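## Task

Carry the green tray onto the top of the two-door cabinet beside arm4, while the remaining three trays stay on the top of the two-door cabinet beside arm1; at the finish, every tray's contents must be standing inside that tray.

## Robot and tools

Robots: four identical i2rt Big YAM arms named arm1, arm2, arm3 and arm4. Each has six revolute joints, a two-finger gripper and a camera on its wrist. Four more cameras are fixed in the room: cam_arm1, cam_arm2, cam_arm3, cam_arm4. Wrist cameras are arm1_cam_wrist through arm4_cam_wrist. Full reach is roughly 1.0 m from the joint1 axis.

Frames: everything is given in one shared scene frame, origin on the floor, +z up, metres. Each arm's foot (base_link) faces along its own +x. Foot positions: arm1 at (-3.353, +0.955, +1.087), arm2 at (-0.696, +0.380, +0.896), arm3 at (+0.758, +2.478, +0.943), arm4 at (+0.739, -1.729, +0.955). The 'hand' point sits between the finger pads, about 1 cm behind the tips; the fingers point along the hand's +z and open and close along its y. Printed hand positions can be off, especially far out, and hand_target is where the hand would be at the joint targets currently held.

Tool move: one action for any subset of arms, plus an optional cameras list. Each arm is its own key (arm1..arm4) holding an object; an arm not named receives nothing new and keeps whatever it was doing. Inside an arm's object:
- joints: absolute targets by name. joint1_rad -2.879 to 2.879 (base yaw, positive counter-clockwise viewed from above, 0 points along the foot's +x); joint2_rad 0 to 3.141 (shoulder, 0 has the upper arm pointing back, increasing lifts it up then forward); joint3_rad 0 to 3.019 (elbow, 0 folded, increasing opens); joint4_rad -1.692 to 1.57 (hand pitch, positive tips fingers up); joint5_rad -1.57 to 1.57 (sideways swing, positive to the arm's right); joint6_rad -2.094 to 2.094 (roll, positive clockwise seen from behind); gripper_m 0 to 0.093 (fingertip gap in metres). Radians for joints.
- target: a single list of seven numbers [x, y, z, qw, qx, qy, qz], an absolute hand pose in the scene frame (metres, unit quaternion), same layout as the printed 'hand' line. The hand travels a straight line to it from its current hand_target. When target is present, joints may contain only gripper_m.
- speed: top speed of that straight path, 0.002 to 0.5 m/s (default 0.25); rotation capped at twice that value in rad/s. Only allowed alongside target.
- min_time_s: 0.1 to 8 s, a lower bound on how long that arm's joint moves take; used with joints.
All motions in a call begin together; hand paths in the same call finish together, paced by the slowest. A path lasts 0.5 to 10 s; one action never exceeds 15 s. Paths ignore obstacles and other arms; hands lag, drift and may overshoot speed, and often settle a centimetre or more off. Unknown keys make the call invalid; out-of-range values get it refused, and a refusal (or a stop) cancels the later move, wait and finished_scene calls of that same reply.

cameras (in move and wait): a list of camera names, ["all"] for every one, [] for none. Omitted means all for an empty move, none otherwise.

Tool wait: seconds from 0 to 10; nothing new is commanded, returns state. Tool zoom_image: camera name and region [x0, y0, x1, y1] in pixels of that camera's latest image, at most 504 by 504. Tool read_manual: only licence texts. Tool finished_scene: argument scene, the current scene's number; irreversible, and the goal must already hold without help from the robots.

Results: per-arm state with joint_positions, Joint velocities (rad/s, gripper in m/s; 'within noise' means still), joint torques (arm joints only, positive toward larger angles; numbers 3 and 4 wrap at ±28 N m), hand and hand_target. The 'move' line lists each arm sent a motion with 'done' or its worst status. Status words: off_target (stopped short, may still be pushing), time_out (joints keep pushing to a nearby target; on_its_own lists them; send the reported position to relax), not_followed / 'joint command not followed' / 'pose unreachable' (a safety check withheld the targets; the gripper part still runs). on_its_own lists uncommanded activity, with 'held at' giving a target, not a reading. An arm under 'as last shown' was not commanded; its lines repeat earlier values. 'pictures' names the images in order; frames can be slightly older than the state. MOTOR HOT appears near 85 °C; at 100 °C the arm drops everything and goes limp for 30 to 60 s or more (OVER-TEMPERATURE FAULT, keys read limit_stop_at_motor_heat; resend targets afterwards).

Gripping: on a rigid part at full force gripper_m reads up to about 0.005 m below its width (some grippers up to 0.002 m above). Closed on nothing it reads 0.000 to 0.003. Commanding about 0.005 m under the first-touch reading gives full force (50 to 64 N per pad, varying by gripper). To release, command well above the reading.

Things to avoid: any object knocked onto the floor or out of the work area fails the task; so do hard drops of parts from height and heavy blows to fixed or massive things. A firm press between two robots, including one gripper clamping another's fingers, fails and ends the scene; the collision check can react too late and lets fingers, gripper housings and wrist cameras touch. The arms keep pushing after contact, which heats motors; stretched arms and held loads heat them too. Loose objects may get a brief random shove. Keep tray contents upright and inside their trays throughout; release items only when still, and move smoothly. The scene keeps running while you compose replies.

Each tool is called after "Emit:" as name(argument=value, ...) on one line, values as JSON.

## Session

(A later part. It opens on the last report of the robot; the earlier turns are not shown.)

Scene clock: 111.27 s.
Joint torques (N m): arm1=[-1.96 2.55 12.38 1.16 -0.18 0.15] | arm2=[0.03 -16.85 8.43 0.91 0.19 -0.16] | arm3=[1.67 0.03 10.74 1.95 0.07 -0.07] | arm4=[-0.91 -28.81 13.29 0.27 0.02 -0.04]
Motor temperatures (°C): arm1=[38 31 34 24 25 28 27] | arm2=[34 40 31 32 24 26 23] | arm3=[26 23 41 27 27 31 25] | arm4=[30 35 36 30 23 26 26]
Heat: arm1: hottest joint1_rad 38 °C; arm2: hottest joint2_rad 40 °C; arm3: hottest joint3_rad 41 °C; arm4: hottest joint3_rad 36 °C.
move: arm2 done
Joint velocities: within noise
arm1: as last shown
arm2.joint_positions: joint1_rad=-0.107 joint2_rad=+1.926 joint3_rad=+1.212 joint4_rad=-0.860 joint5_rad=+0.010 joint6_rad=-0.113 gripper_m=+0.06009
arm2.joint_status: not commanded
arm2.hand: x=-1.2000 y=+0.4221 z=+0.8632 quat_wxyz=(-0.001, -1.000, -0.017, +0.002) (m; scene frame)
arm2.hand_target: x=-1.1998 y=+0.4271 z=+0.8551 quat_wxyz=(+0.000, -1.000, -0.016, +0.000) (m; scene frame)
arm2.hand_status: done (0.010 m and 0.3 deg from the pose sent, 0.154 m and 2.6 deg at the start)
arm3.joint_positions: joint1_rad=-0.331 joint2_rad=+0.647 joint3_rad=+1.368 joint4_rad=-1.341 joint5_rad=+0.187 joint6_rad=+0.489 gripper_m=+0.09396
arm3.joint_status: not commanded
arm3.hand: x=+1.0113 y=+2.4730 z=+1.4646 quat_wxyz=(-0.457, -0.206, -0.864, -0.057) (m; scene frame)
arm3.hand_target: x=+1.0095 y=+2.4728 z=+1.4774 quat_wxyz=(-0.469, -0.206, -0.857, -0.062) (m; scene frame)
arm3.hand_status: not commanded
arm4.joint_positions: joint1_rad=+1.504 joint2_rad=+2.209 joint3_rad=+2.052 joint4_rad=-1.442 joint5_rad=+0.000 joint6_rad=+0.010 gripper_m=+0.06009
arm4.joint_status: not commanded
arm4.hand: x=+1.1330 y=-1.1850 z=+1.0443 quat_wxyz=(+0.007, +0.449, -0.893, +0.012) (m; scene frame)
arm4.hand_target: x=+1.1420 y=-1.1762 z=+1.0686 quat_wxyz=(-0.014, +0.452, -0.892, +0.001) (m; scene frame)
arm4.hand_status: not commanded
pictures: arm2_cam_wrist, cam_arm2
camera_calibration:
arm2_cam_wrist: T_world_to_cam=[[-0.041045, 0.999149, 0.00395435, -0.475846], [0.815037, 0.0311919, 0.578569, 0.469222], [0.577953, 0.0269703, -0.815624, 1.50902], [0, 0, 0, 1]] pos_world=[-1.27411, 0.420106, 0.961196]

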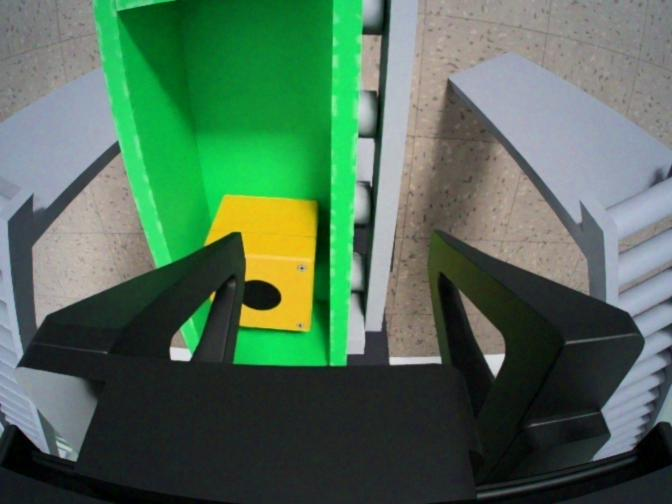

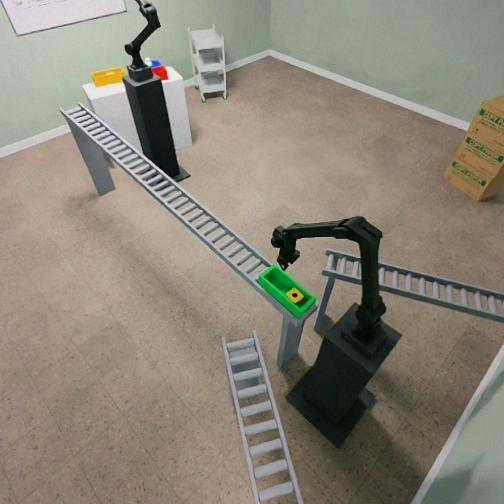

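Emit:
zoom_image(camera="arm2_cam_wrist", region=[230, 180, 450, 380])

Emit:
zoom_image(camera="cam_arm2", region=[240, 240, 350, 350])

Scaled by 2.291 from the camera's 672x504 image, which has a finer 960x720 frame.

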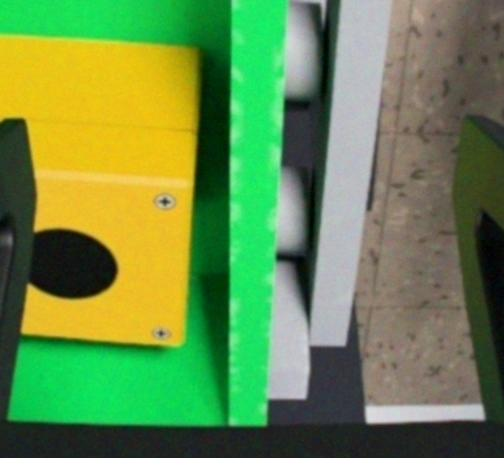

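Scaled by 4.582 from the camera's 504x504 image, which has a finer 720x720 frame.

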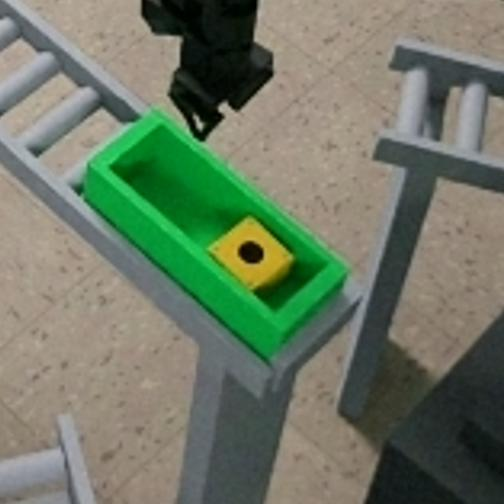

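Emit:
move(arm2={"target": [-1.163, 0.430, 0.768, 0.0, 1.0, 0.007, 0.0], "speed": 0.12}, cameras=["arm2_cam_wrist"])

Emit:
zoom_image(camera="arm2_cam_wrist", region=[230, 80, 450, 370])

Scene clock: 115.90 s.
Joint torques (N m): arm1=[-1.73 2.49 12.3 1.21 -0.2 0.14] | arm2=[-0.09 -16.09 6.43 0.85 0.18 -0.12] | arm3=[1.73 -0.38 10.81 2.04 0.08 -0.04] | arm4=[-0.79 -28.81 13.26 0.27 0.02 -0.04]
Motor temperatures (°C): arm1=[38 31 34 24 25 28 27] | arm2=[34 39 31 32 24 26 23] | arm3=[26 23 41 27 27 31 25] | arm4=[30 36 36 30 23 26 26]
Heat: arm1: hottest joint1_rad 38 °C; arm2: hottest joint2_rad 39 °C; arm3: hottest joint3_rad 41 °C; arm4: hottest joint2_rad 36 °C.
move: arm2 off_target
Joint velocities: within noise
arm1, arm3, arm4: as last shown
arm2.joint_positions: joint1_rad=-0.121 joint2_rad=+2.034 joint3_rad=+1.073 joint4_rad=-0.609 joint5_rad=+0.010 joint6_rad=-0.113 gripper_m=+0.06009
arm2.joint_status: not commanded
arm2.hand: x=-1.1659 y=+0.4252 z=+0.7770 quat_wxyz=(+0.000, -1.000, -0.010, +0.004) (m; scene frame)
arm2.hand_target: x=-1.1629 y=+0.4299 z=+0.7683 quat_wxyz=(+0.000, -1.000, -0.007, +0.000) (m; scene frame)
arm2.hand_status: off_target (0.011 m and 0.6 deg from the pose sent, 0.103 m and 1.2 deg at the start)
pictures: arm2_cam_wrist
camera_calibration:
arm2_cam_wrist: T_world_to_cam=[[-0.0265012, 0.99964, 0.00428719, -0.460735], [0.817543, 0.0192053, 0.575547, 0.50165], [0.575258, 0.0187576, -0.817757, 1.42088], [0, 0, 0, 1]] pos_world=[-1.2397, 0.424282, 0.875189]

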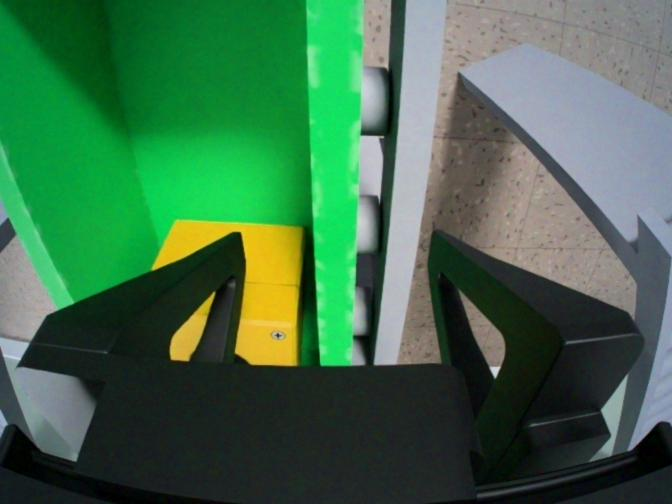

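Scaled by 1.738 from the camera's 672x504 image, which has a finer 960x720 frame.

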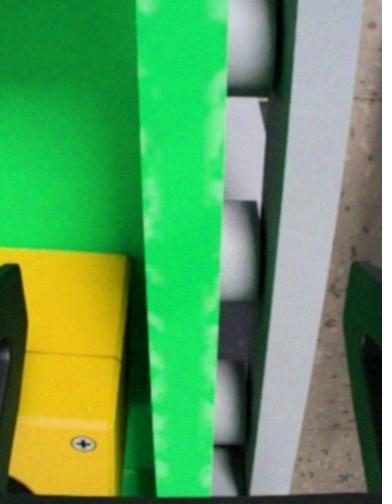

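Emit:
move(arm2={"target": [-1.176, 0.429, 0.749, 0.0, 1.0, 0.006, 0.0], "speed": 0.08}, cameras=["arm2_cam_wrist"])

Emit:
zoom_image(camera="arm2_cam_wrist", region=[230, 80, 450, 370])

Scene clock: 119.00 s.
Joint torques (N m): arm1=[-1.32 2.37 12.36 1.2 -0.23 0.14] | arm2=[0.32 -16.44 8.4 0.85 0.19 -0.06] | arm3=[1.85 -0.03 10.8 2.07 0.09 -0.06] | arm4=[-0.91 -28.81 13.27 0.21 0.03 -0.03]
Motor temperatures (°C): arm1=[38 31 34 24 25 28 26] | arm2=[34 39 30 32 24 26 23] | arm3=[26 23 41 27 27 31 25] | arm4=[30 36 37 30 23 26 26]
Heat: arm1: hottest joint1_rad 38 °C; arm2: hottest joint2_rad 39 °C; arm3: hottest joint3_rad 41 °C; arm4: hottest joint3_rad 37 °C.
move: arm2 off_target
Joint velocities: within noise
arm1, arm3, arm4: as last shown
arm2.joint_positions: joint1_rad=-0.121 joint2_rad=+2.096 joint3_rad=+1.088 joint4_rad=-0.590 joint5_rad=+0.010 joint6_rad=-0.113 gripper_m=+0.06009
arm2.joint_status: not commanded
arm2.hand: x=-1.1628 y=+0.4246 z=+0.7522 quat_wxyz=(-0.002, -1.000, -0.010, -0.010) (m; scene frame)
arm2.hand_target: x=-1.1758 y=+0.4290 z=+0.7494 quat_wxyz=(+0.000, -1.000, -0.006, +0.000) (m; scene frame)
arm2.hand_status: off_target (0.014 m and 1.2 deg from the pose sent, 0.030 m and 0.6 deg at the start)
pictures: arm2_cam_wrist
camera_calibration:
arm2_cam_wrist: T_world_to_cam=[[-0.0269201, 0.999637, 0.000941969, -0.457983], [0.801037, 0.0210081, 0.598247, 0.47626], [0.59801, 0.0168594, -0.801311, 1.41371], [0, 0, 0, 1]] pos_world=[-1.23925, 0.423977, 0.848336]

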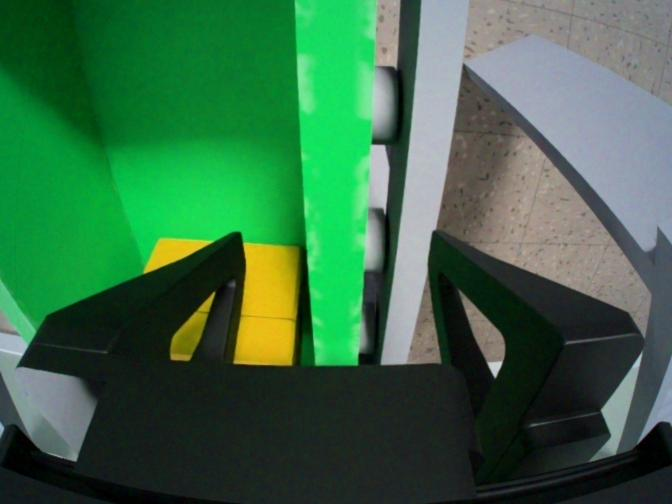

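Scaled by 1.738 from the camera's 672x504 image, which has a finer 960x720 frame.

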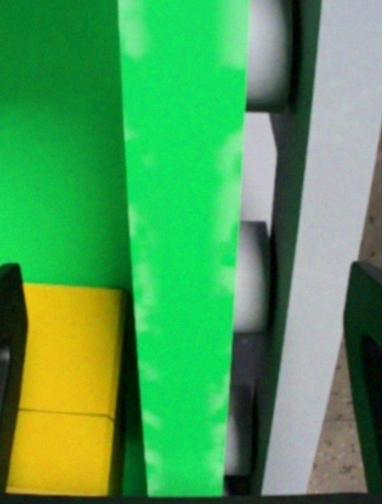

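Emit:
move(arm2={"joints": {"gripper_m": 0.002}}, cameras=["arm2_cam_wrist"])

Scene clock: 120.97 s.
Joint torques (N m): arm1=[-1.67 2.43 12.42 1.1 -0.22 0.15] | arm2=[0.32 -16.56 8.43 0.79 -0.03 -0.07] | arm3=[1.9 -0.21 10.74 1.98 0.06 -0.06] | arm4=[-0.85 -28.81 13.29 0.25 0.02 -0.05]
Motor temperatures (°C): arm1=[38 31 34 24 25 28 26] | arm2=[34 39 30 32 24 26 23] | arm3=[26 23 41 27 27 31 25] | arm4=[30 36 37 30 23 26 26]
Heat: arm1: hottest joint1_rad 38 °C; arm2: hottest joint2_rad 39 °C; arm3: hottest joint3_rad 41 °C; arm4: hottest joint3_rad 37 °C.
move: arm2 off_target
Joint velocities: within noise
arm1, arm3, arm4: as last shown
arm2.joint_positions: joint1_rad=-0.121 joint2_rad=+2.096 joint3_rad=+1.088 joint4_rad=-0.590 joint5_rad=+0.015 joint6_rad=-0.112 gripper_m=+0.01081
arm2.joint_status: gripper_m off_target (ended at +0.01084, target +0.00200)
arm2.hand: x=-1.1627 y=+0.4254 z=+0.7522 quat_wxyz=(+0.001, -1.000, -0.009, -0.010) (m; scene frame)
arm2.hand_target: x=-1.1757 y=+0.4290 z=+0.7494 quat_wxyz=(+0.000, -1.000, -0.006, +0.000) (m; scene frame)
arm2.hand_status: not commanded
pictures: arm2_cam_wrist
camera_calibration:
arm2_cam_wrist: T_world_to_cam=[[-0.0262053, 0.99964, 0.00582569, -0.46165], [0.800743, 0.0175019, 0.598752, 0.477003], [0.598435, 0.0203554, -0.800913, 1.41234], [0, 0, 0, 1]] pos_world=[-1.23924, 0.424386, 0.84824]

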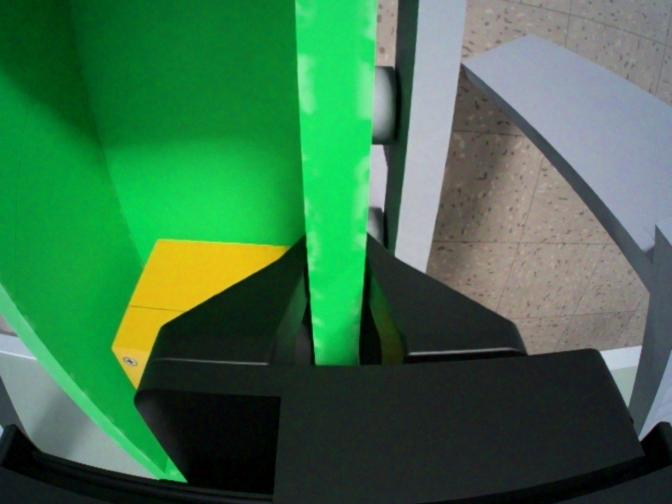

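Emit:
move(arm2={"target": [-1.170, 0.428, 0.93, 0.0, 1.0, 0.006, 0.0], "speed": 0.12}, cameras=["arm2_cam_wrist", "cam_arm2"])

Scene clock: 124.20 s.
Joint torques (N m): arm1=[-1.73 1.9 12.19 1.07 -0.18 0.17] | arm2=[0.62 -18.08 13.3 -0.44 -0.14 -0.01] | arm3=[1.32 -0.38 10.71 2.02 0.08 -0.06] | arm4=[-0.91 -28.86 13.27 0.28 0.01 -0.04]
Motor temperatures (°C): arm1=[38 31 34 24 25 28 26] | arm2=[34 39 30 32 24 26 23] | arm3=[26 23 41 27 27 31 25] | arm4=[30 36 37 30 23 26 26]
Heat: arm1: hottest joint1_rad 38 °C; arm2: hottest joint2_rad 39 °C; arm3: hottest joint3_rad 41 °C; arm4: hottest joint3_rad 37 °C.
move: arm2 off_target
Joint velocities: within noise
arm1, arm3, arm4: as last shown
arm2.joint_positions: joint1_rad=-0.121 joint2_rad=+1.779 joint3_rad=+1.116 joint4_rad=-0.971 joint5_rad=+0.017 joint6_rad=-0.111 gripper_m=+0.01081
arm2.joint_status: not commanded
arm2.hand: x=-1.1455 y=+0.4260 z=+0.9030 quat_wxyz=(+0.000, -1.000, -0.009, -0.029) (m; scene frame)
arm2.hand_target: x=-1.1687 y=+0.4279 z=+0.9303 quat_wxyz=(+0.000, -1.000, -0.006, +0.000) (m; scene frame)
arm2.hand_status: off_target (0.036 m and 3.3 deg from the pose sent, 0.178 m and 1.2 deg at the start)
pictures: arm2_cam_wrist, cam_arm2
camera_calibration:
arm2_cam_wrist: T_world_to_cam=[[-0.0258065, 0.99966, 0.00379108, -0.460343], [0.778049, 0.0177041, 0.627954, 0.320456], [0.627673, 0.019155, -0.778241, 1.5364], [0, 0, 0, 1]] pos_world=[-1.22557, 0.425083, 0.996206]

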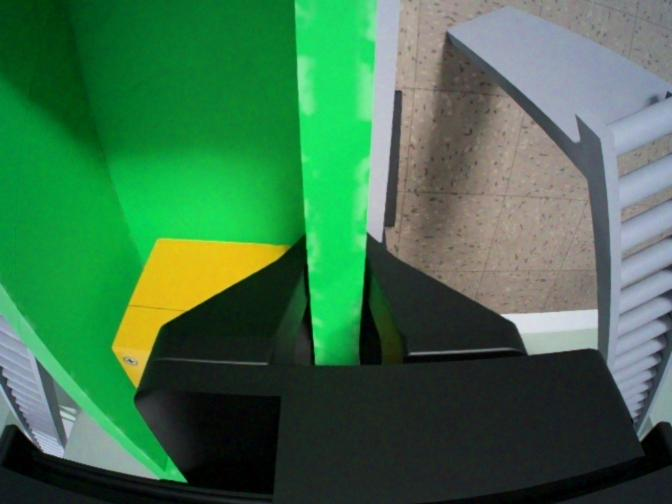

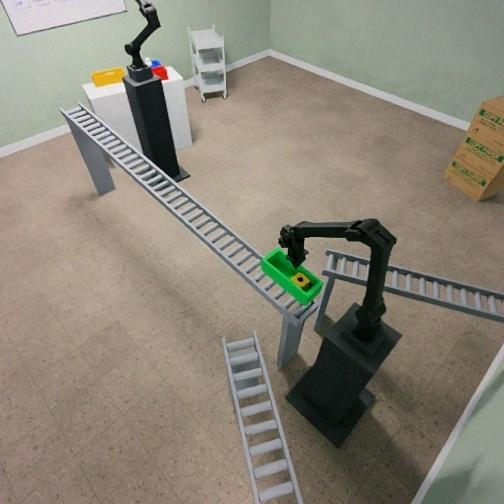

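Emit:
move(arm2={"joints": {"joint1_rad": 0.945, "joint2_rad": 1.862, "joint3_rad": 1.292, "joint4_rad": -0.905, "joint5_rad": 0.065, "joint6_rad": 1.475}, "min_time_s": 2.8}, cameras=["arm2_cam_wrist", "cam_arm2"])

Emit:
zoom_image(camera="cam_arm2", region=[200, 280, 360, 420])

Emit:
zoom_image(camera="arm2_cam_wrist", region=[230, 0, 530, 370])

Scene clock: 131.27 s.
Joint torques (N m): arm1=[-1.79 2.49 12.29 1.05 -0.19 0.16] | arm2=[0.15 -18.78 14.68 1.02 0.05 0.01] | arm3=[2.08 -0.26 10.74 1.99 0.09 -0.06] | arm4=[-0.79 -28.86 13.31 0.24 0.01 -0.05]
Motor temperatures (°C): arm1=[38 31 34 24 25 28 26] | arm2=[34 39 32 31 24 26 24] | arm3=[26 23 41 27 27 31 25] | arm4=[30 36 38 30 23 26 26]
Heat: arm1: hottest joint1_rad 38 °C; arm2: hottest joint2_rad 39 °C; arm3: hottest joint3_rad 41 °C; arm4: hottest joint3_rad 38 °C.
move: arm2 done
Joint velocities: within noise
arm1, arm3, arm4: as last shown
arm2.joint_positions: joint1_rad=+0.949 joint2_rad=+1.874 joint3_rad=+1.222 joint4_rad=-0.922 joint5_rad=+0.070 joint6_rad=+1.467 gripper_m=+0.01081
arm2.joint_status: all done
arm2.hand: x=-0.9881 y=-0.0293 z=+0.8948 quat_wxyz=(+0.007, -0.969, +0.243, +0.035) (m; scene frame)
arm2.hand_target: x=-1.0104 y=-0.0598 z=+0.9242 quat_wxyz=(-0.040, -0.966, +0.250, +0.050) (m; scene frame)
arm2.hand_status: not commanded
pictures: arm2_cam_wrist, cam_arm2
camera_calibration:
arm2_cam_wrist: T_world_to_cam=[[0.464694, 0.885468, 0.00234042, 0.481528], [0.754213, -0.397194, 0.522876, 0.269501], [0.46392, -0.241213, -0.852405, 1.33684], [0, 0, 0, 1]] pos_world=[-1.04721, 0.00312801, 0.997484]

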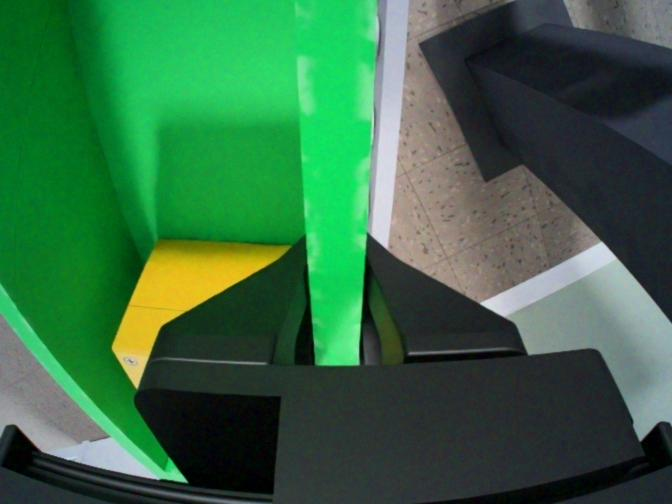

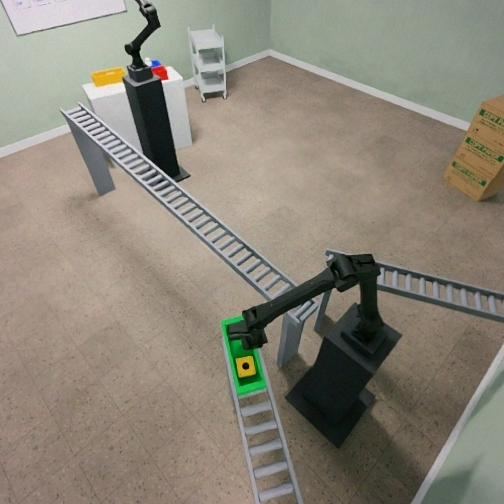

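Scaled by 3.150 from the camera's 504x504 image, which has a finer 720x720 frame.

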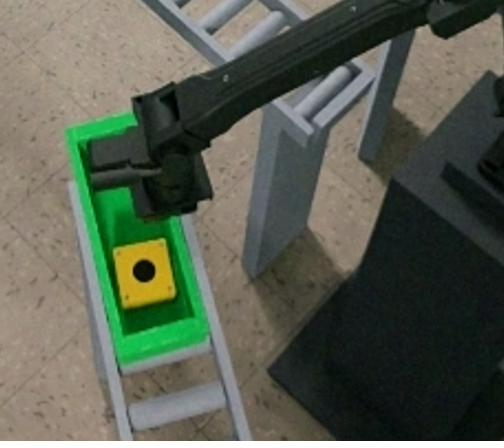

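Scaled by 1.362 from the camera's 672x504 image, which has a finer 960x720 frame.

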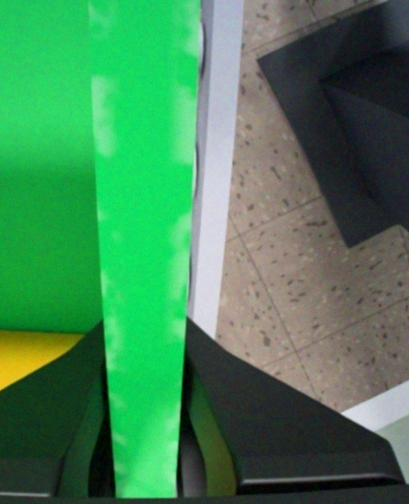

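Emit:
move(arm2={"joints": {"joint1_rad": 0.949, "joint2_rad": 2.028, "joint3_rad": 1.2286, "joint4_rad": -0.676, "joint5_rad": 0.065, "joint6_rad": 1.503}, "min_time_s": 1.8}, cameras=["arm2_cam_wrist", "cam_arm2"])

Emit:
zoom_image(camera="cam_arm2", region=[200, 290, 320, 410])

Emit:
zoom_image(camera="arm2_cam_wrist", region=[230, 0, 530, 370])

Scene clock: 137.03 s.
Joint torques (N m): arm1=[-2.02 2.14 12.33 1.11 -0.2 0.15] | arm2=[0.5 -20.42 9.02 1.18 0.07 0.02] | arm3=[1.67 -0.38 10.78 2.07 0.06 -0.07] | arm4=[-0.85 -28.75 13.29 0.24 0.03 -0.04]
Motor temperatures (°C): arm1=[38 30 35 24 25 28 26] | arm2=[34 39 33 31 24 26 24] | arm3=[26 23 41 27 27 31 25] | arm4=[30 36 38 30 23 26 26]
Heat: arm1: hottest joint1_rad 38 °C; arm2: hottest joint2_rad 39 °C; arm3: hottest joint3_rad 41 °C; arm4: hottest joint3_rad 38 °C.
move: arm2 done
Joint velocities: within noise
arm1, arm3, arm4: as last shown
arm2.joint_positions: joint1_rad=+0.949 joint2_rad=+2.045 joint3_rad=+1.212 joint4_rad=-0.697 joint5_rad=+0.070 joint6_rad=+1.494 gripper_m=+0.01081
arm2.joint_status: all done
arm2.hand: x=-0.9998 y=-0.0465 z=+0.8094 quat_wxyz=(-0.014, -0.966, +0.256, +0.043) (m; scene frame)
arm2.hand_target: x=-1.0090 y=-0.0613 z=+0.8231 quat_wxyz=(-0.041, -0.963, +0.261, +0.049) (m; scene frame)
arm2.hand_status: not commanded
pictures: arm2_cam_wrist, cam_arm2
camera_calibration:
arm2_cam_wrist: T_world_to_cam=[[0.487892, 0.87179, -0.0440857, 0.562535], [0.756701, -0.397225, 0.519246, 0.321592], [0.435162, -0.286696, -0.853487, 1.23533], [0, 0, 0, 1]] pos_world=[-1.05537, -0.00850403, 0.912152]

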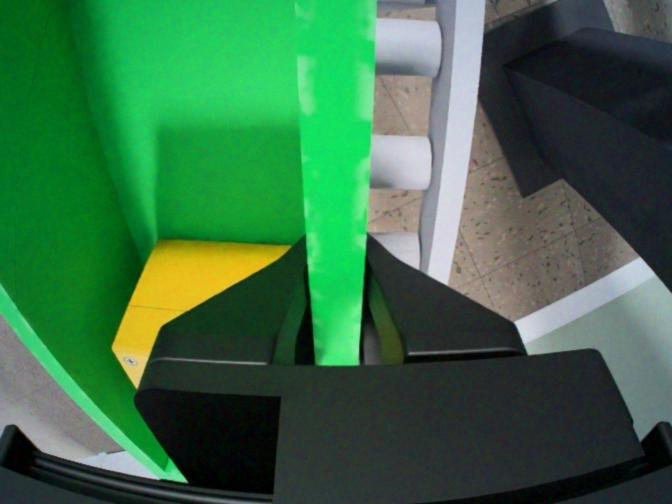

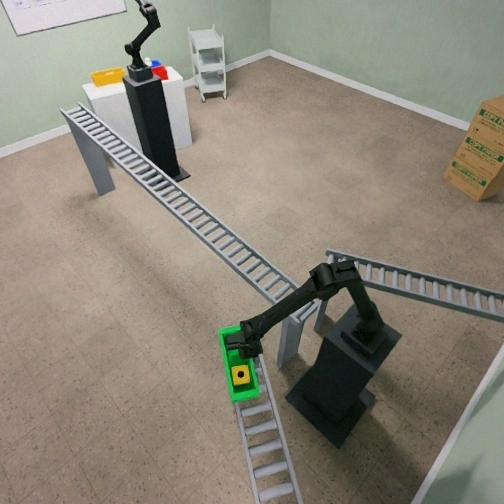

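Scaled by 4.200 from the camera's 504x504 image, which has a finer 720x720 frame.

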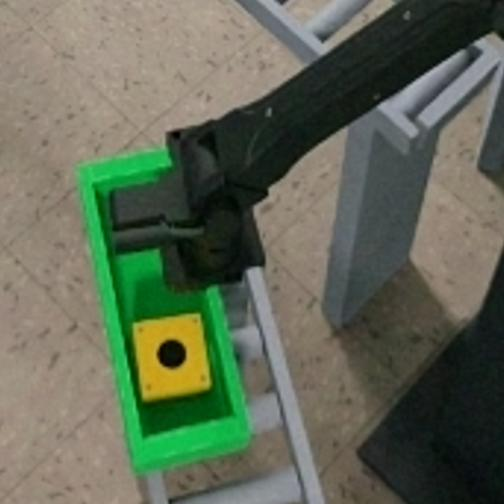

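Scaled by 1.362 from the camera's 672x504 image, which has a finer 960x720 frame.

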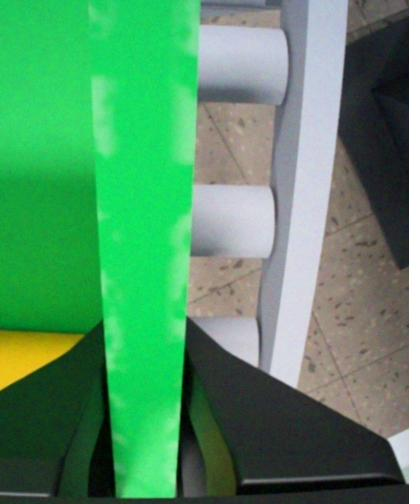

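Emit:
zoom_image(camera="arm2_cam_wrist", region=[360, 40, 510, 290])

Scaled by 2.016 from the camera's 672x504 image, which has a finer 960x720 frame.

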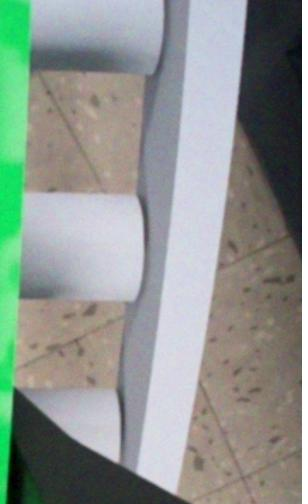

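Emit:
move(arm2={"joints": {"joint1_rad": 0.949, "joint2_rad": 2.030, "joint3_rad": 1.1555, "joint4_rad": -0.655, "joint5_rad": 0.065, "joint6_rad": 1.503}, "min_time_s": 1.5}, cameras=["arm2_cam_wrist", "cam_arm2"])

Emit:
zoom_image(camera="cam_arm2", region=[200, 290, 320, 410])

Emit:
zoom_image(camera="arm2_cam_wrist", region=[290, 0, 510, 290])

Scene clock: 142.73 s.
Joint torques (N m): arm1=[-1.61 2.67 12.31 1.29 -0.19 0.17] | arm2=[0.32 -19.55 8.03 1.06 0.06 0.02] | arm3=[1.96 -0.21 10.74 1.99 0.09 -0.05] | arm4=[-0.91 -28.81 13.3 0.23 0.01 -0.04]
Motor temperatures (°C): arm1=[38 30 35 24 25 28 26] | arm2=[34 39 32 31 24 26 24] | arm3=[26 23 41 27 27 31 25] | arm4=[30 37 38 30 23 26 26]
Heat: arm1: hottest joint1_rad 38 °C; arm2: hottest joint2_rad 39 °C; arm3: hottest joint3_rad 41 °C; arm4: hottest joint3_rad 38 °C.
move: arm2 done
Joint velocities: within noise
arm1.joint_positions: joint1_rad=+0.312 joint2_rad=+0.631 joint3_rad=+1.347 joint4_rad=-1.257 joint5_rad=+0.002 joint6_rad=-1.211 gripper_m=+0.04993
arm1.joint_status: not commanded
arm1.hand: x=-3.6095 y=+0.9044 z=+1.6163 quat_wxyz=(-0.227, +0.659, +0.572, -0.433) (m; scene frame)
arm1.hand_target: x=-3.6055 y=+0.9082 z=+1.6315 quat_wxyz=(-0.230, +0.662, +0.562, -0.440) (m; scene frame)
arm1.hand_status: not commanded
arm2.joint_positions: joint1_rad=+0.949 joint2_rad=+2.045 joint3_rad=+1.143 joint4_rad=-0.674 joint5_rad=+0.070 joint6_rad=+1.495 gripper_m=+0.01081
arm2.joint_status: all done
arm2.hand: x=-0.9823 y=-0.0206 z=+0.7917 quat_wxyz=(+0.007, -0.966, +0.256, +0.035) (m; scene frame)
arm2.hand_target: x=-0.9901 y=-0.0334 z=+0.8021 quat_wxyz=(-0.015, -0.964, +0.261, +0.040) (m; scene frame)
arm2.hand_status: not commanded
arm3, arm4: as last shown
pictures: arm2_cam_wrist, cam_arm2
camera_calibration:
arm2_cam_wrist: T_world_to_cam=[[0.489525, 0.871988, 0.00179226, 0.495866], [0.742742, -0.418042, 0.523044, 0.310634], [0.456837, -0.254712, -0.852304, 1.24105], [0, 0, 0, 1]] pos_world=[-1.04042, 0.0135791, 0.894384]

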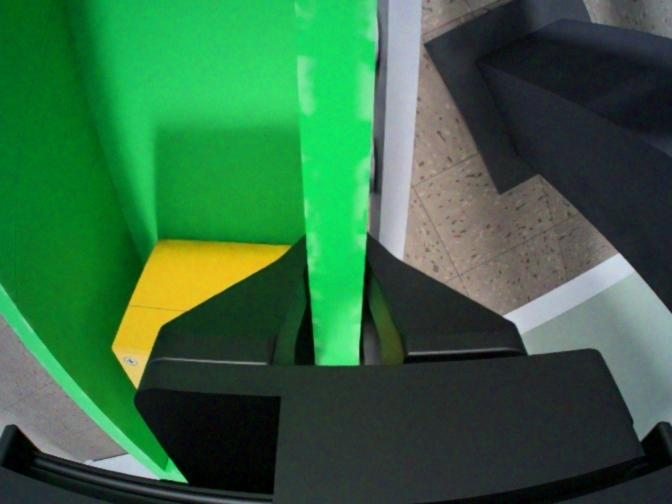

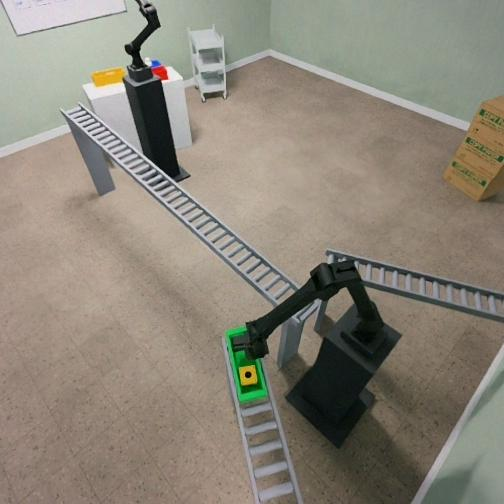

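Scaled by 4.200 from the camera's 504x504 image, which has a finer 720x720 frame.

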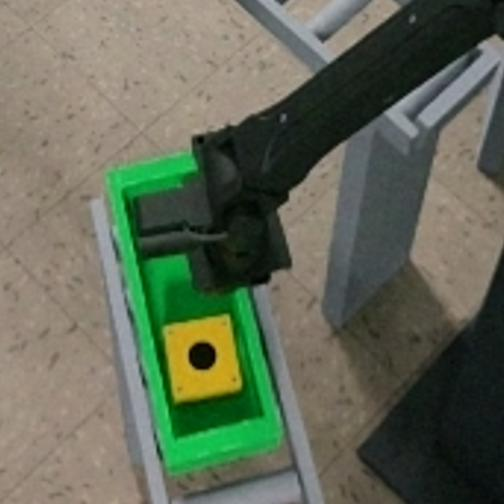

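Scaled by 1.738 from the camera's 672x504 image, which has a finer 960x720 frame.

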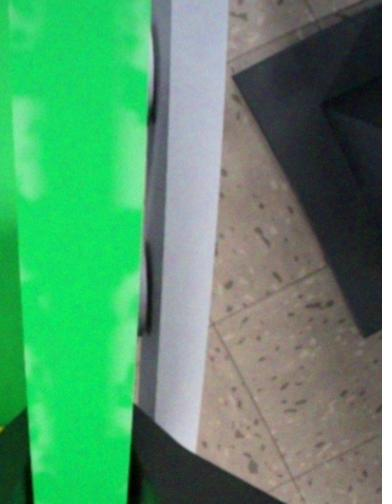

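Emit:
move(arm2={"joints": {"joint1_rad": 0.949, "joint2_rad": 2.077, "joint3_rad": 1.1475, "joint4_rad": -0.609, "joint5_rad": 0.065, "joint6_rad": 1.503}, "min_time_s": 1.2}, cameras=["arm2_cam_wrist", "cam_arm2"])

Emit:
zoom_image(camera="cam_arm2", region=[200, 290, 320, 410])

Emit:
zoom_image(camera="arm2_cam_wrist", region=[290, 0, 510, 290])

Scene clock: 145.60 s.
Joint torques (N m): arm1=[-1.61 2.26 12.27 1.18 -0.23 0.15] | arm2=[0.44 -19.49 7.54 1.06 0.07 0.03] | arm3=[1.73 -0.38 10.78 2.11 0.05 -0.05] | arm4=[-0.91 -28.75 13.27 0.25 0.03 -0.04]
Motor temperatures (°C): arm1=[38 30 35 24 25 28 26] | arm2=[34 39 32 31 24 26 24] | arm3=[26 23 41 27 27 31 25] | arm4=[30 37 39 30 23 26 26]
Heat: arm1: hottest joint1_rad 38 °C; arm2: hottest joint2_rad 39 °C; arm3: hottest joint3_rad 41 °C; arm4: hottest joint3_rad 39 °C.
move: arm2 done
Joint velocities: within noise
arm1: as last shown
arm2.joint_positions: joint1_rad=+0.949 joint2_rad=+2.089 joint3_rad=+1.136 joint4_rad=-0.627 joint5_rad=+0.070 joint6_rad=+1.495 gripper_m=+0.01081
arm2.joint_status: all done
arm2.hand: x=-0.9805 y=-0.0180 z=+0.7693 quat_wxyz=(+0.009, -0.966, +0.256, +0.034) (m; scene frame)
arm2.hand_target: x=-0.9878 y=-0.0299 z=+0.7777 quat_wxyz=(-0.011, -0.965, +0.261, +0.039) (m; scene frame)
arm2.hand_status: not commanded
arm3.joint_positions: joint1_rad=-0.331 joint2_rad=+0.647 joint3_rad=+1.368 joint4_rad=-1.341 joint5_rad=+0.187 joint6_rad=+0.489 gripper_m=+0.09396
arm3.joint_status: not commanded
arm3.hand: x=+1.0113 y=+2.4730 z=+1.4646 quat_wxyz=(-0.457, -0.206, -0.864, -0.057) (m; scene frame)
arm3.hand_target: x=+1.0095 y=+2.4728 z=+1.4774 quat_wxyz=(-0.469, -0.206, -0.857, -0.062) (m; scene frame)
arm3.hand_status: not commanded
arm4.joint_positions: joint1_rad=+1.504 joint2_rad=+2.209 joint3_rad=+2.052 joint4_rad=-1.442 joint5_rad=+0.000 joint6_rad=+0.010 gripper_m=+0.06009
arm4.joint_status: not commanded
arm4.hand: x=+1.1330 y=-1.1850 z=+1.0443 quat_wxyz=(+0.007, +0.449, -0.893, +0.012) (m; scene frame)
arm4.hand_target: x=+1.1420 y=-1.1762 z=+1.0686 quat_wxyz=(-0.014, +0.452, -0.892, +0.001) (m; scene frame)
arm4.hand_status: not commanded
pictures: arm2_cam_wrist, cam_arm2
camera_calibration:
arm2_cam_wrist: T_world_to_cam=[[0.489484, 0.871989, 0.00640759, 0.489225], [0.741406, -0.420028, 0.523348, 0.320607], [0.459045, -0.25142, -0.852095, 1.22394], [0, 0, 0, 1]] pos_world=[-1.03901, 0.0157876, 0.871988]

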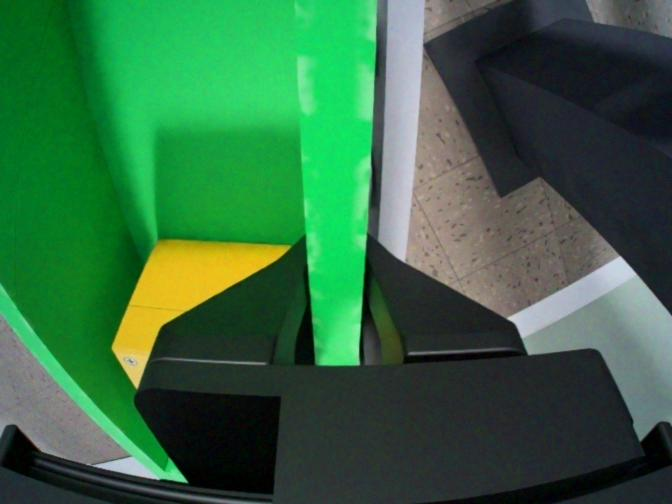

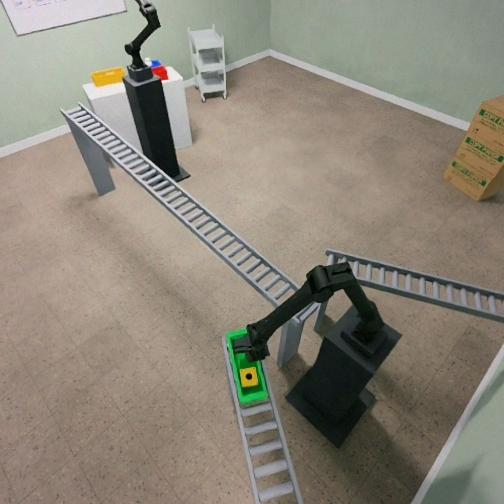

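Scaled by 4.200 from the camera's 504x504 image, which has a finer 720x720 frame.

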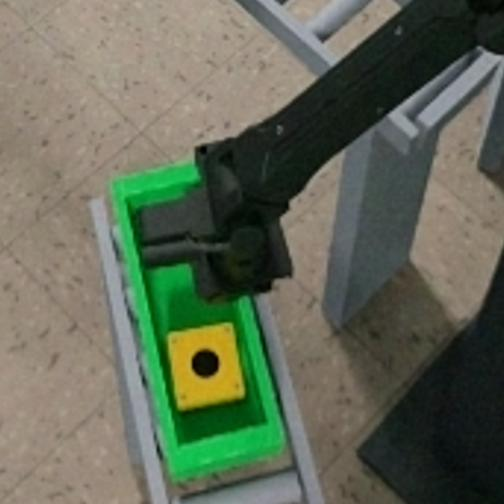

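Scaled by 1.738 from the camera's 672x504 image, which has a finer 960x720 frame.

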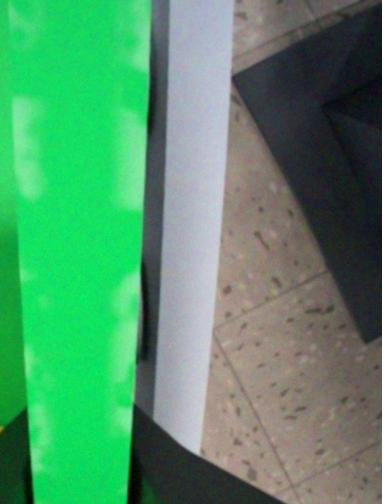

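Emit:
move(arm2={"joints": {"joint1_rad": 0.949, "joint2_rad": 2.128, "joint3_rad": 1.152, "joint4_rad": -0.5625, "joint5_rad": 0.065, "joint6_rad": 1.503}, "min_time_s": 1.2}, cameras=["arm2_cam_wrist", "cam_arm2"])

Emit:
zoom_image(camera="cam_arm2", region=[200, 290, 320, 410])

Emit:
zoom_image(camera="arm2_cam_wrist", region=[290, 0, 510, 290])

Scene clock: 148.17 s.
Joint torques (N m): arm1=[-1.61 2.08 12.25 1.14 -0.19 0.13] | arm2=[0.32 -18.9 7.56 1.03 0.16 0.02] | arm3=[1.79 0.15 10.71 2.03 0.06 -0.07] | arm4=[-0.85 -28.92 13.26 0.24 0.02 -0.04]
Motor temperatures (°C): arm1=[37 30 35 24 25 28 26] | arm2=[34 39 31 31 24 26 25] | arm3=[26 23 41 27 27 31 25] | arm4=[30 37 39 30 23 26 26]
Heat: arm1: hottest joint1_rad 37 °C; arm2: hottest joint2_rad 39 °C; arm3: hottest joint3_rad 41 °C; arm4: hottest joint3_rad 39 °C.
move: arm2 done
Joint velocities: within noise
arm1, arm3, arm4: as last shown
arm2.joint_positions: joint1_rad=+0.949 joint2_rad=+2.133 joint3_rad=+1.136 joint4_rad=-0.580 joint5_rad=+0.068 joint6_rad=+1.496 gripper_m=+0.01081
arm2.joint_status: all done
arm2.hand: x=-0.9802 y=-0.0181 z=+0.7488 quat_wxyz=(+0.008, -0.966, +0.256, +0.034) (m; scene frame)
arm2.hand_target: x=-0.9883 y=-0.0306 z=+0.7547 quat_wxyz=(-0.011, -0.965, +0.261, +0.039) (m; scene frame)
arm2.hand_status: not commanded
pictures: arm2_cam_wrist, cam_arm2
camera_calibration:
arm2_cam_wrist: T_world_to_cam=[[0.489776, 0.871843, 0.00312209, 0.49201], [0.741334, -0.418339, 0.524801, 0.329873], [0.45885, -0.254721, -0.851219, 1.20538], [0, 0, 0, 1]] pos_world=[-1.03861, 0.0160789, 0.851388]

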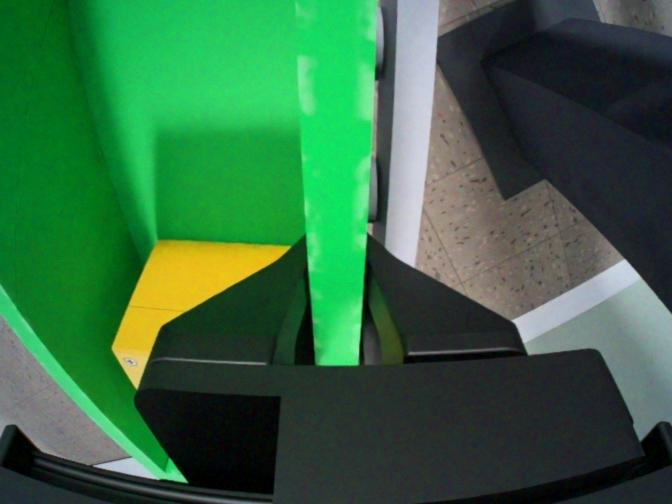

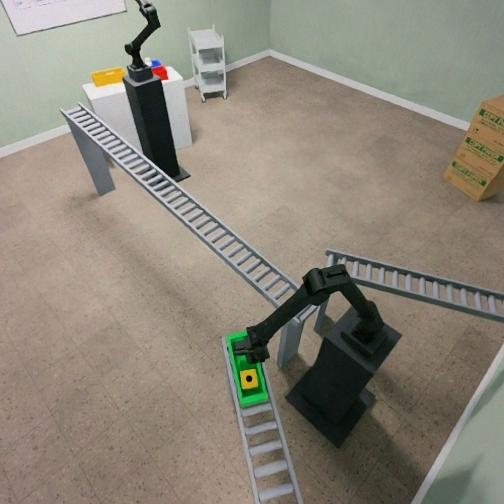

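Scaled by 4.200 from the camera's 504x504 image, which has a finer 720x720 frame.

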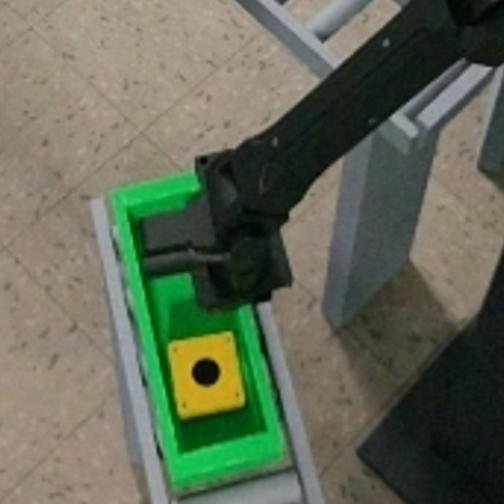

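Scaled by 1.738 from the camera's 672x504 image, which has a finer 960x720 frame.

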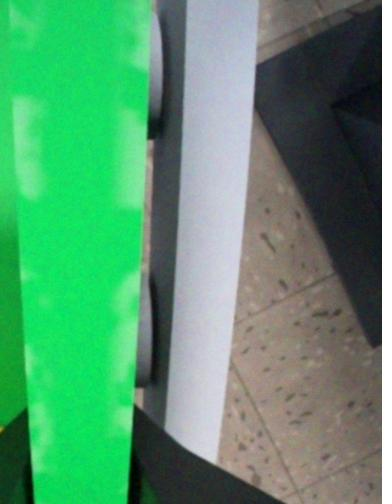

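Emit:
move(arm2={"joints": {"joint1_rad": 0.949, "joint2_rad": 2.155, "joint3_rad": 1.154, "joint4_rad": -0.540, "joint5_rad": 0.065, "joint6_rad": 1.503}, "min_time_s": 1.0}, cameras=["arm2_cam_wrist", "cam_arm2"])

Emit:
zoom_image(camera="cam_arm2", region=[200, 290, 320, 410])

Scene clock: 150.03 s.
Joint torques (N m): arm1=[-1.67 2.02 12.37 1.17 -0.2 0.14] | arm2=[0.38 -17.49 7.65 0.98 0.53 0.02] | arm3=[1.9 -0.32 10.77 2.15 0.08 -0.08] | arm4=[-0.97 -28.86 13.26 0.27 0.01 -0.04]
Motor temperatures (°C): arm1=[37 30 35 24 25 28 26] | arm2=[34 39 31 31 24 26 25] | arm3=[26 23 41 27 27 30 25] | arm4=[30 37 39 30 23 26 26]
Heat: arm1: hottest joint1_rad 37 °C; arm2: hottest joint2_rad 39 °C; arm3: hottest joint3_rad 41 °C; arm4: hottest joint3_rad 39 °C.
move: arm2 done
Joint velocities: within noise
arm1, arm3, arm4: as last shown
arm2.joint_positions: joint1_rad=+0.949 joint2_rad=+2.142 joint3_rad=+1.136 joint4_rad=-0.556 joint5_rad=+0.059 joint6_rad=+1.496 gripper_m=+0.01081
arm2.joint_status: all done
arm2.hand: x=-0.9809 y=-0.0218 z=+0.7445 quat_wxyz=(-0.001, -0.966, +0.257, +0.032) (m; scene frame)
arm2.hand_target: x=-0.9878 y=-0.0299 z=+0.7424 quat_wxyz=(-0.010, -0.965, +0.261, +0.038) (m; scene frame)
arm2.hand_status: not commanded
pictures: arm2_cam_wrist, cam_arm2
camera_calibration:
arm2_cam_wrist: T_world_to_cam=[[0.489661, 0.87182, -0.0127147, 0.507297], [0.742028, -0.409017, 0.53113, 0.327312], [0.45785, -0.269509, -0.847195, 1.19676], [0, 0, 0, 1]] pos_world=[-1.03921, 0.0141405, 0.846491]

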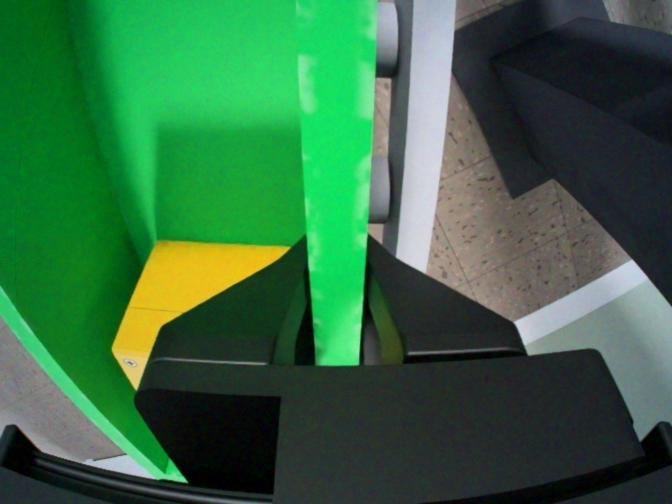

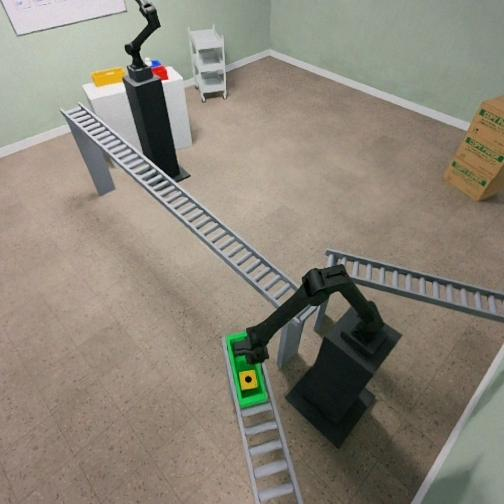

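Scaled by 4.200 from the camera's 504x504 image, which has a finer 720x720 frame.

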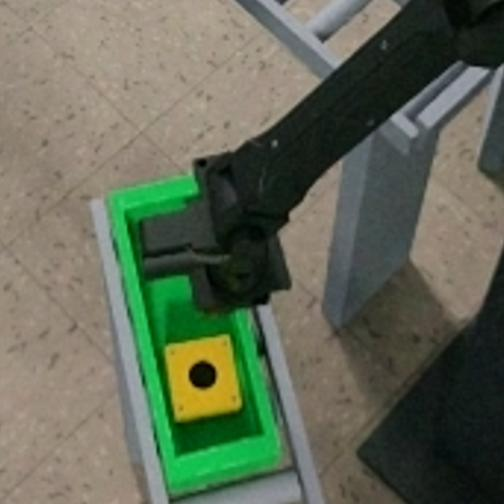

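Emit:
move(arm2={"target": [-0.976, -0.0137, 0.86, -0.010, -0.965, 0.261, 0.038], "speed": 0.3, "joints": {"gripper_m": 0.05}}, cameras=["cam_arm2", "arm2_cam_wrist", "cam_arm4"])

Scene clock: 153.73 s.
Joint torques (N m): arm1=[-1.85 2.26 12.41 1.16 -0.2 0.13] | arm2=[0.32 -15.27 8.03 0.13 0.34 0] | arm3=[1.61 -0.38 10.73 2.11 0.07 -0.05] | arm4=[-0.85 -28.75 13.29 0.24 0.02 -0.05]
Motor temperatures (°C): arm1=[37 30 35 24 25 27 26] | arm2=[34 38 31 31 24 26 25] | arm3=[26 23 41 27 27 30 25] | arm4=[30 37 39 30 23 26 26]
Heat: arm1: hottest joint1_rad 37 °C; arm2: hottest joint2_rad 38 °C; arm3: hottest joint3_rad 41 °C; arm4: hottest joint3_rad 39 °C.
move: arm2 off_target
Joint velocities: within noise
arm1, arm3, arm4: as last shown
arm2.joint_positions: joint1_rad=+0.949 joint2_rad=+1.858 joint3_rad=+1.111 joint4_rad=-0.761 joint5_rad=+0.063 joint6_rad=+1.498 gripper_m=+0.04995
arm2.joint_status: all done
arm2.hand: x=-0.9801 y=-0.0196 z=+0.8700 quat_wxyz=(-0.026, -0.965, +0.258, +0.043) (m; scene frame)
arm2.hand_target: x=-0.9758 y=-0.0136 z=+0.8602 quat_wxyz=(-0.010, -0.965, +0.261, +0.038) (m; scene frame)
arm2.hand_status: off_target (0.012 m and 1.9 deg from the pose sent, 0.116 m and 1.3 deg at the start)
pictures: arm2_cam_wrist, cam_arm2, cam_arm4
camera_calibration:
arm2_cam_wrist: T_world_to_cam=[[0.490464, 0.868975, -0.0657809, 0.553561], [0.758515, -0.388514, 0.523175, 0.284403], [0.429069, -0.306494, -0.849683, 1.27663], [0, 0, 0, 1]] pos_world=[-1.03499, 0.0207421, 0.972349]

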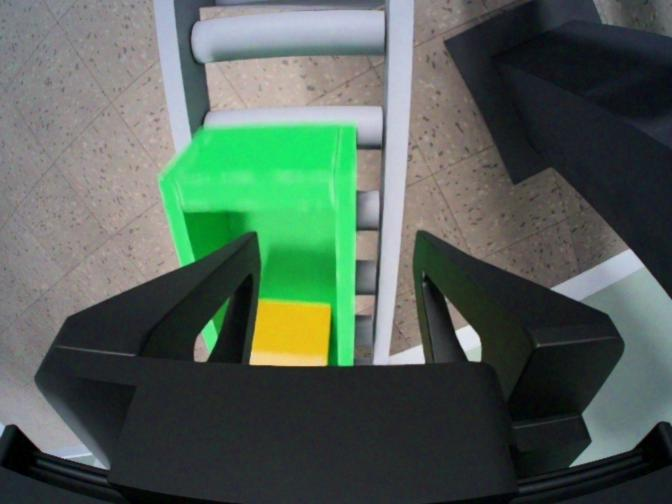

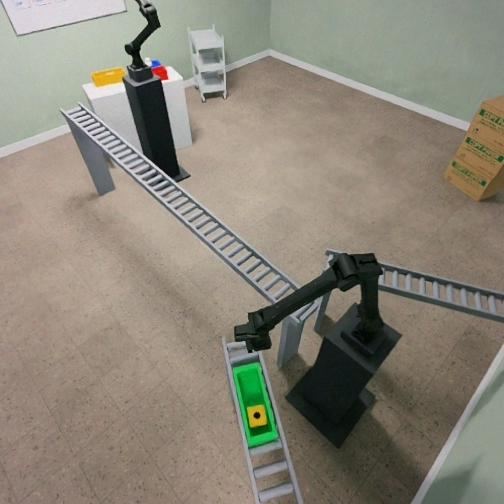

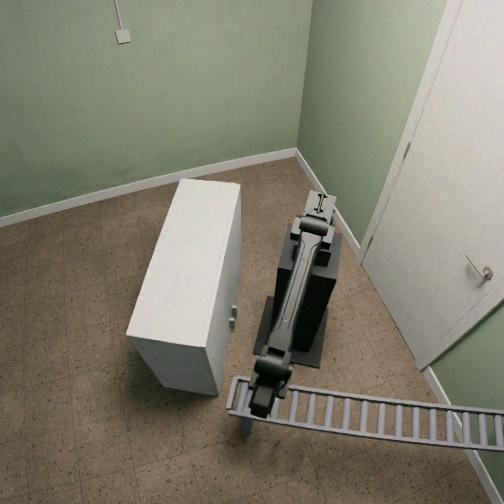

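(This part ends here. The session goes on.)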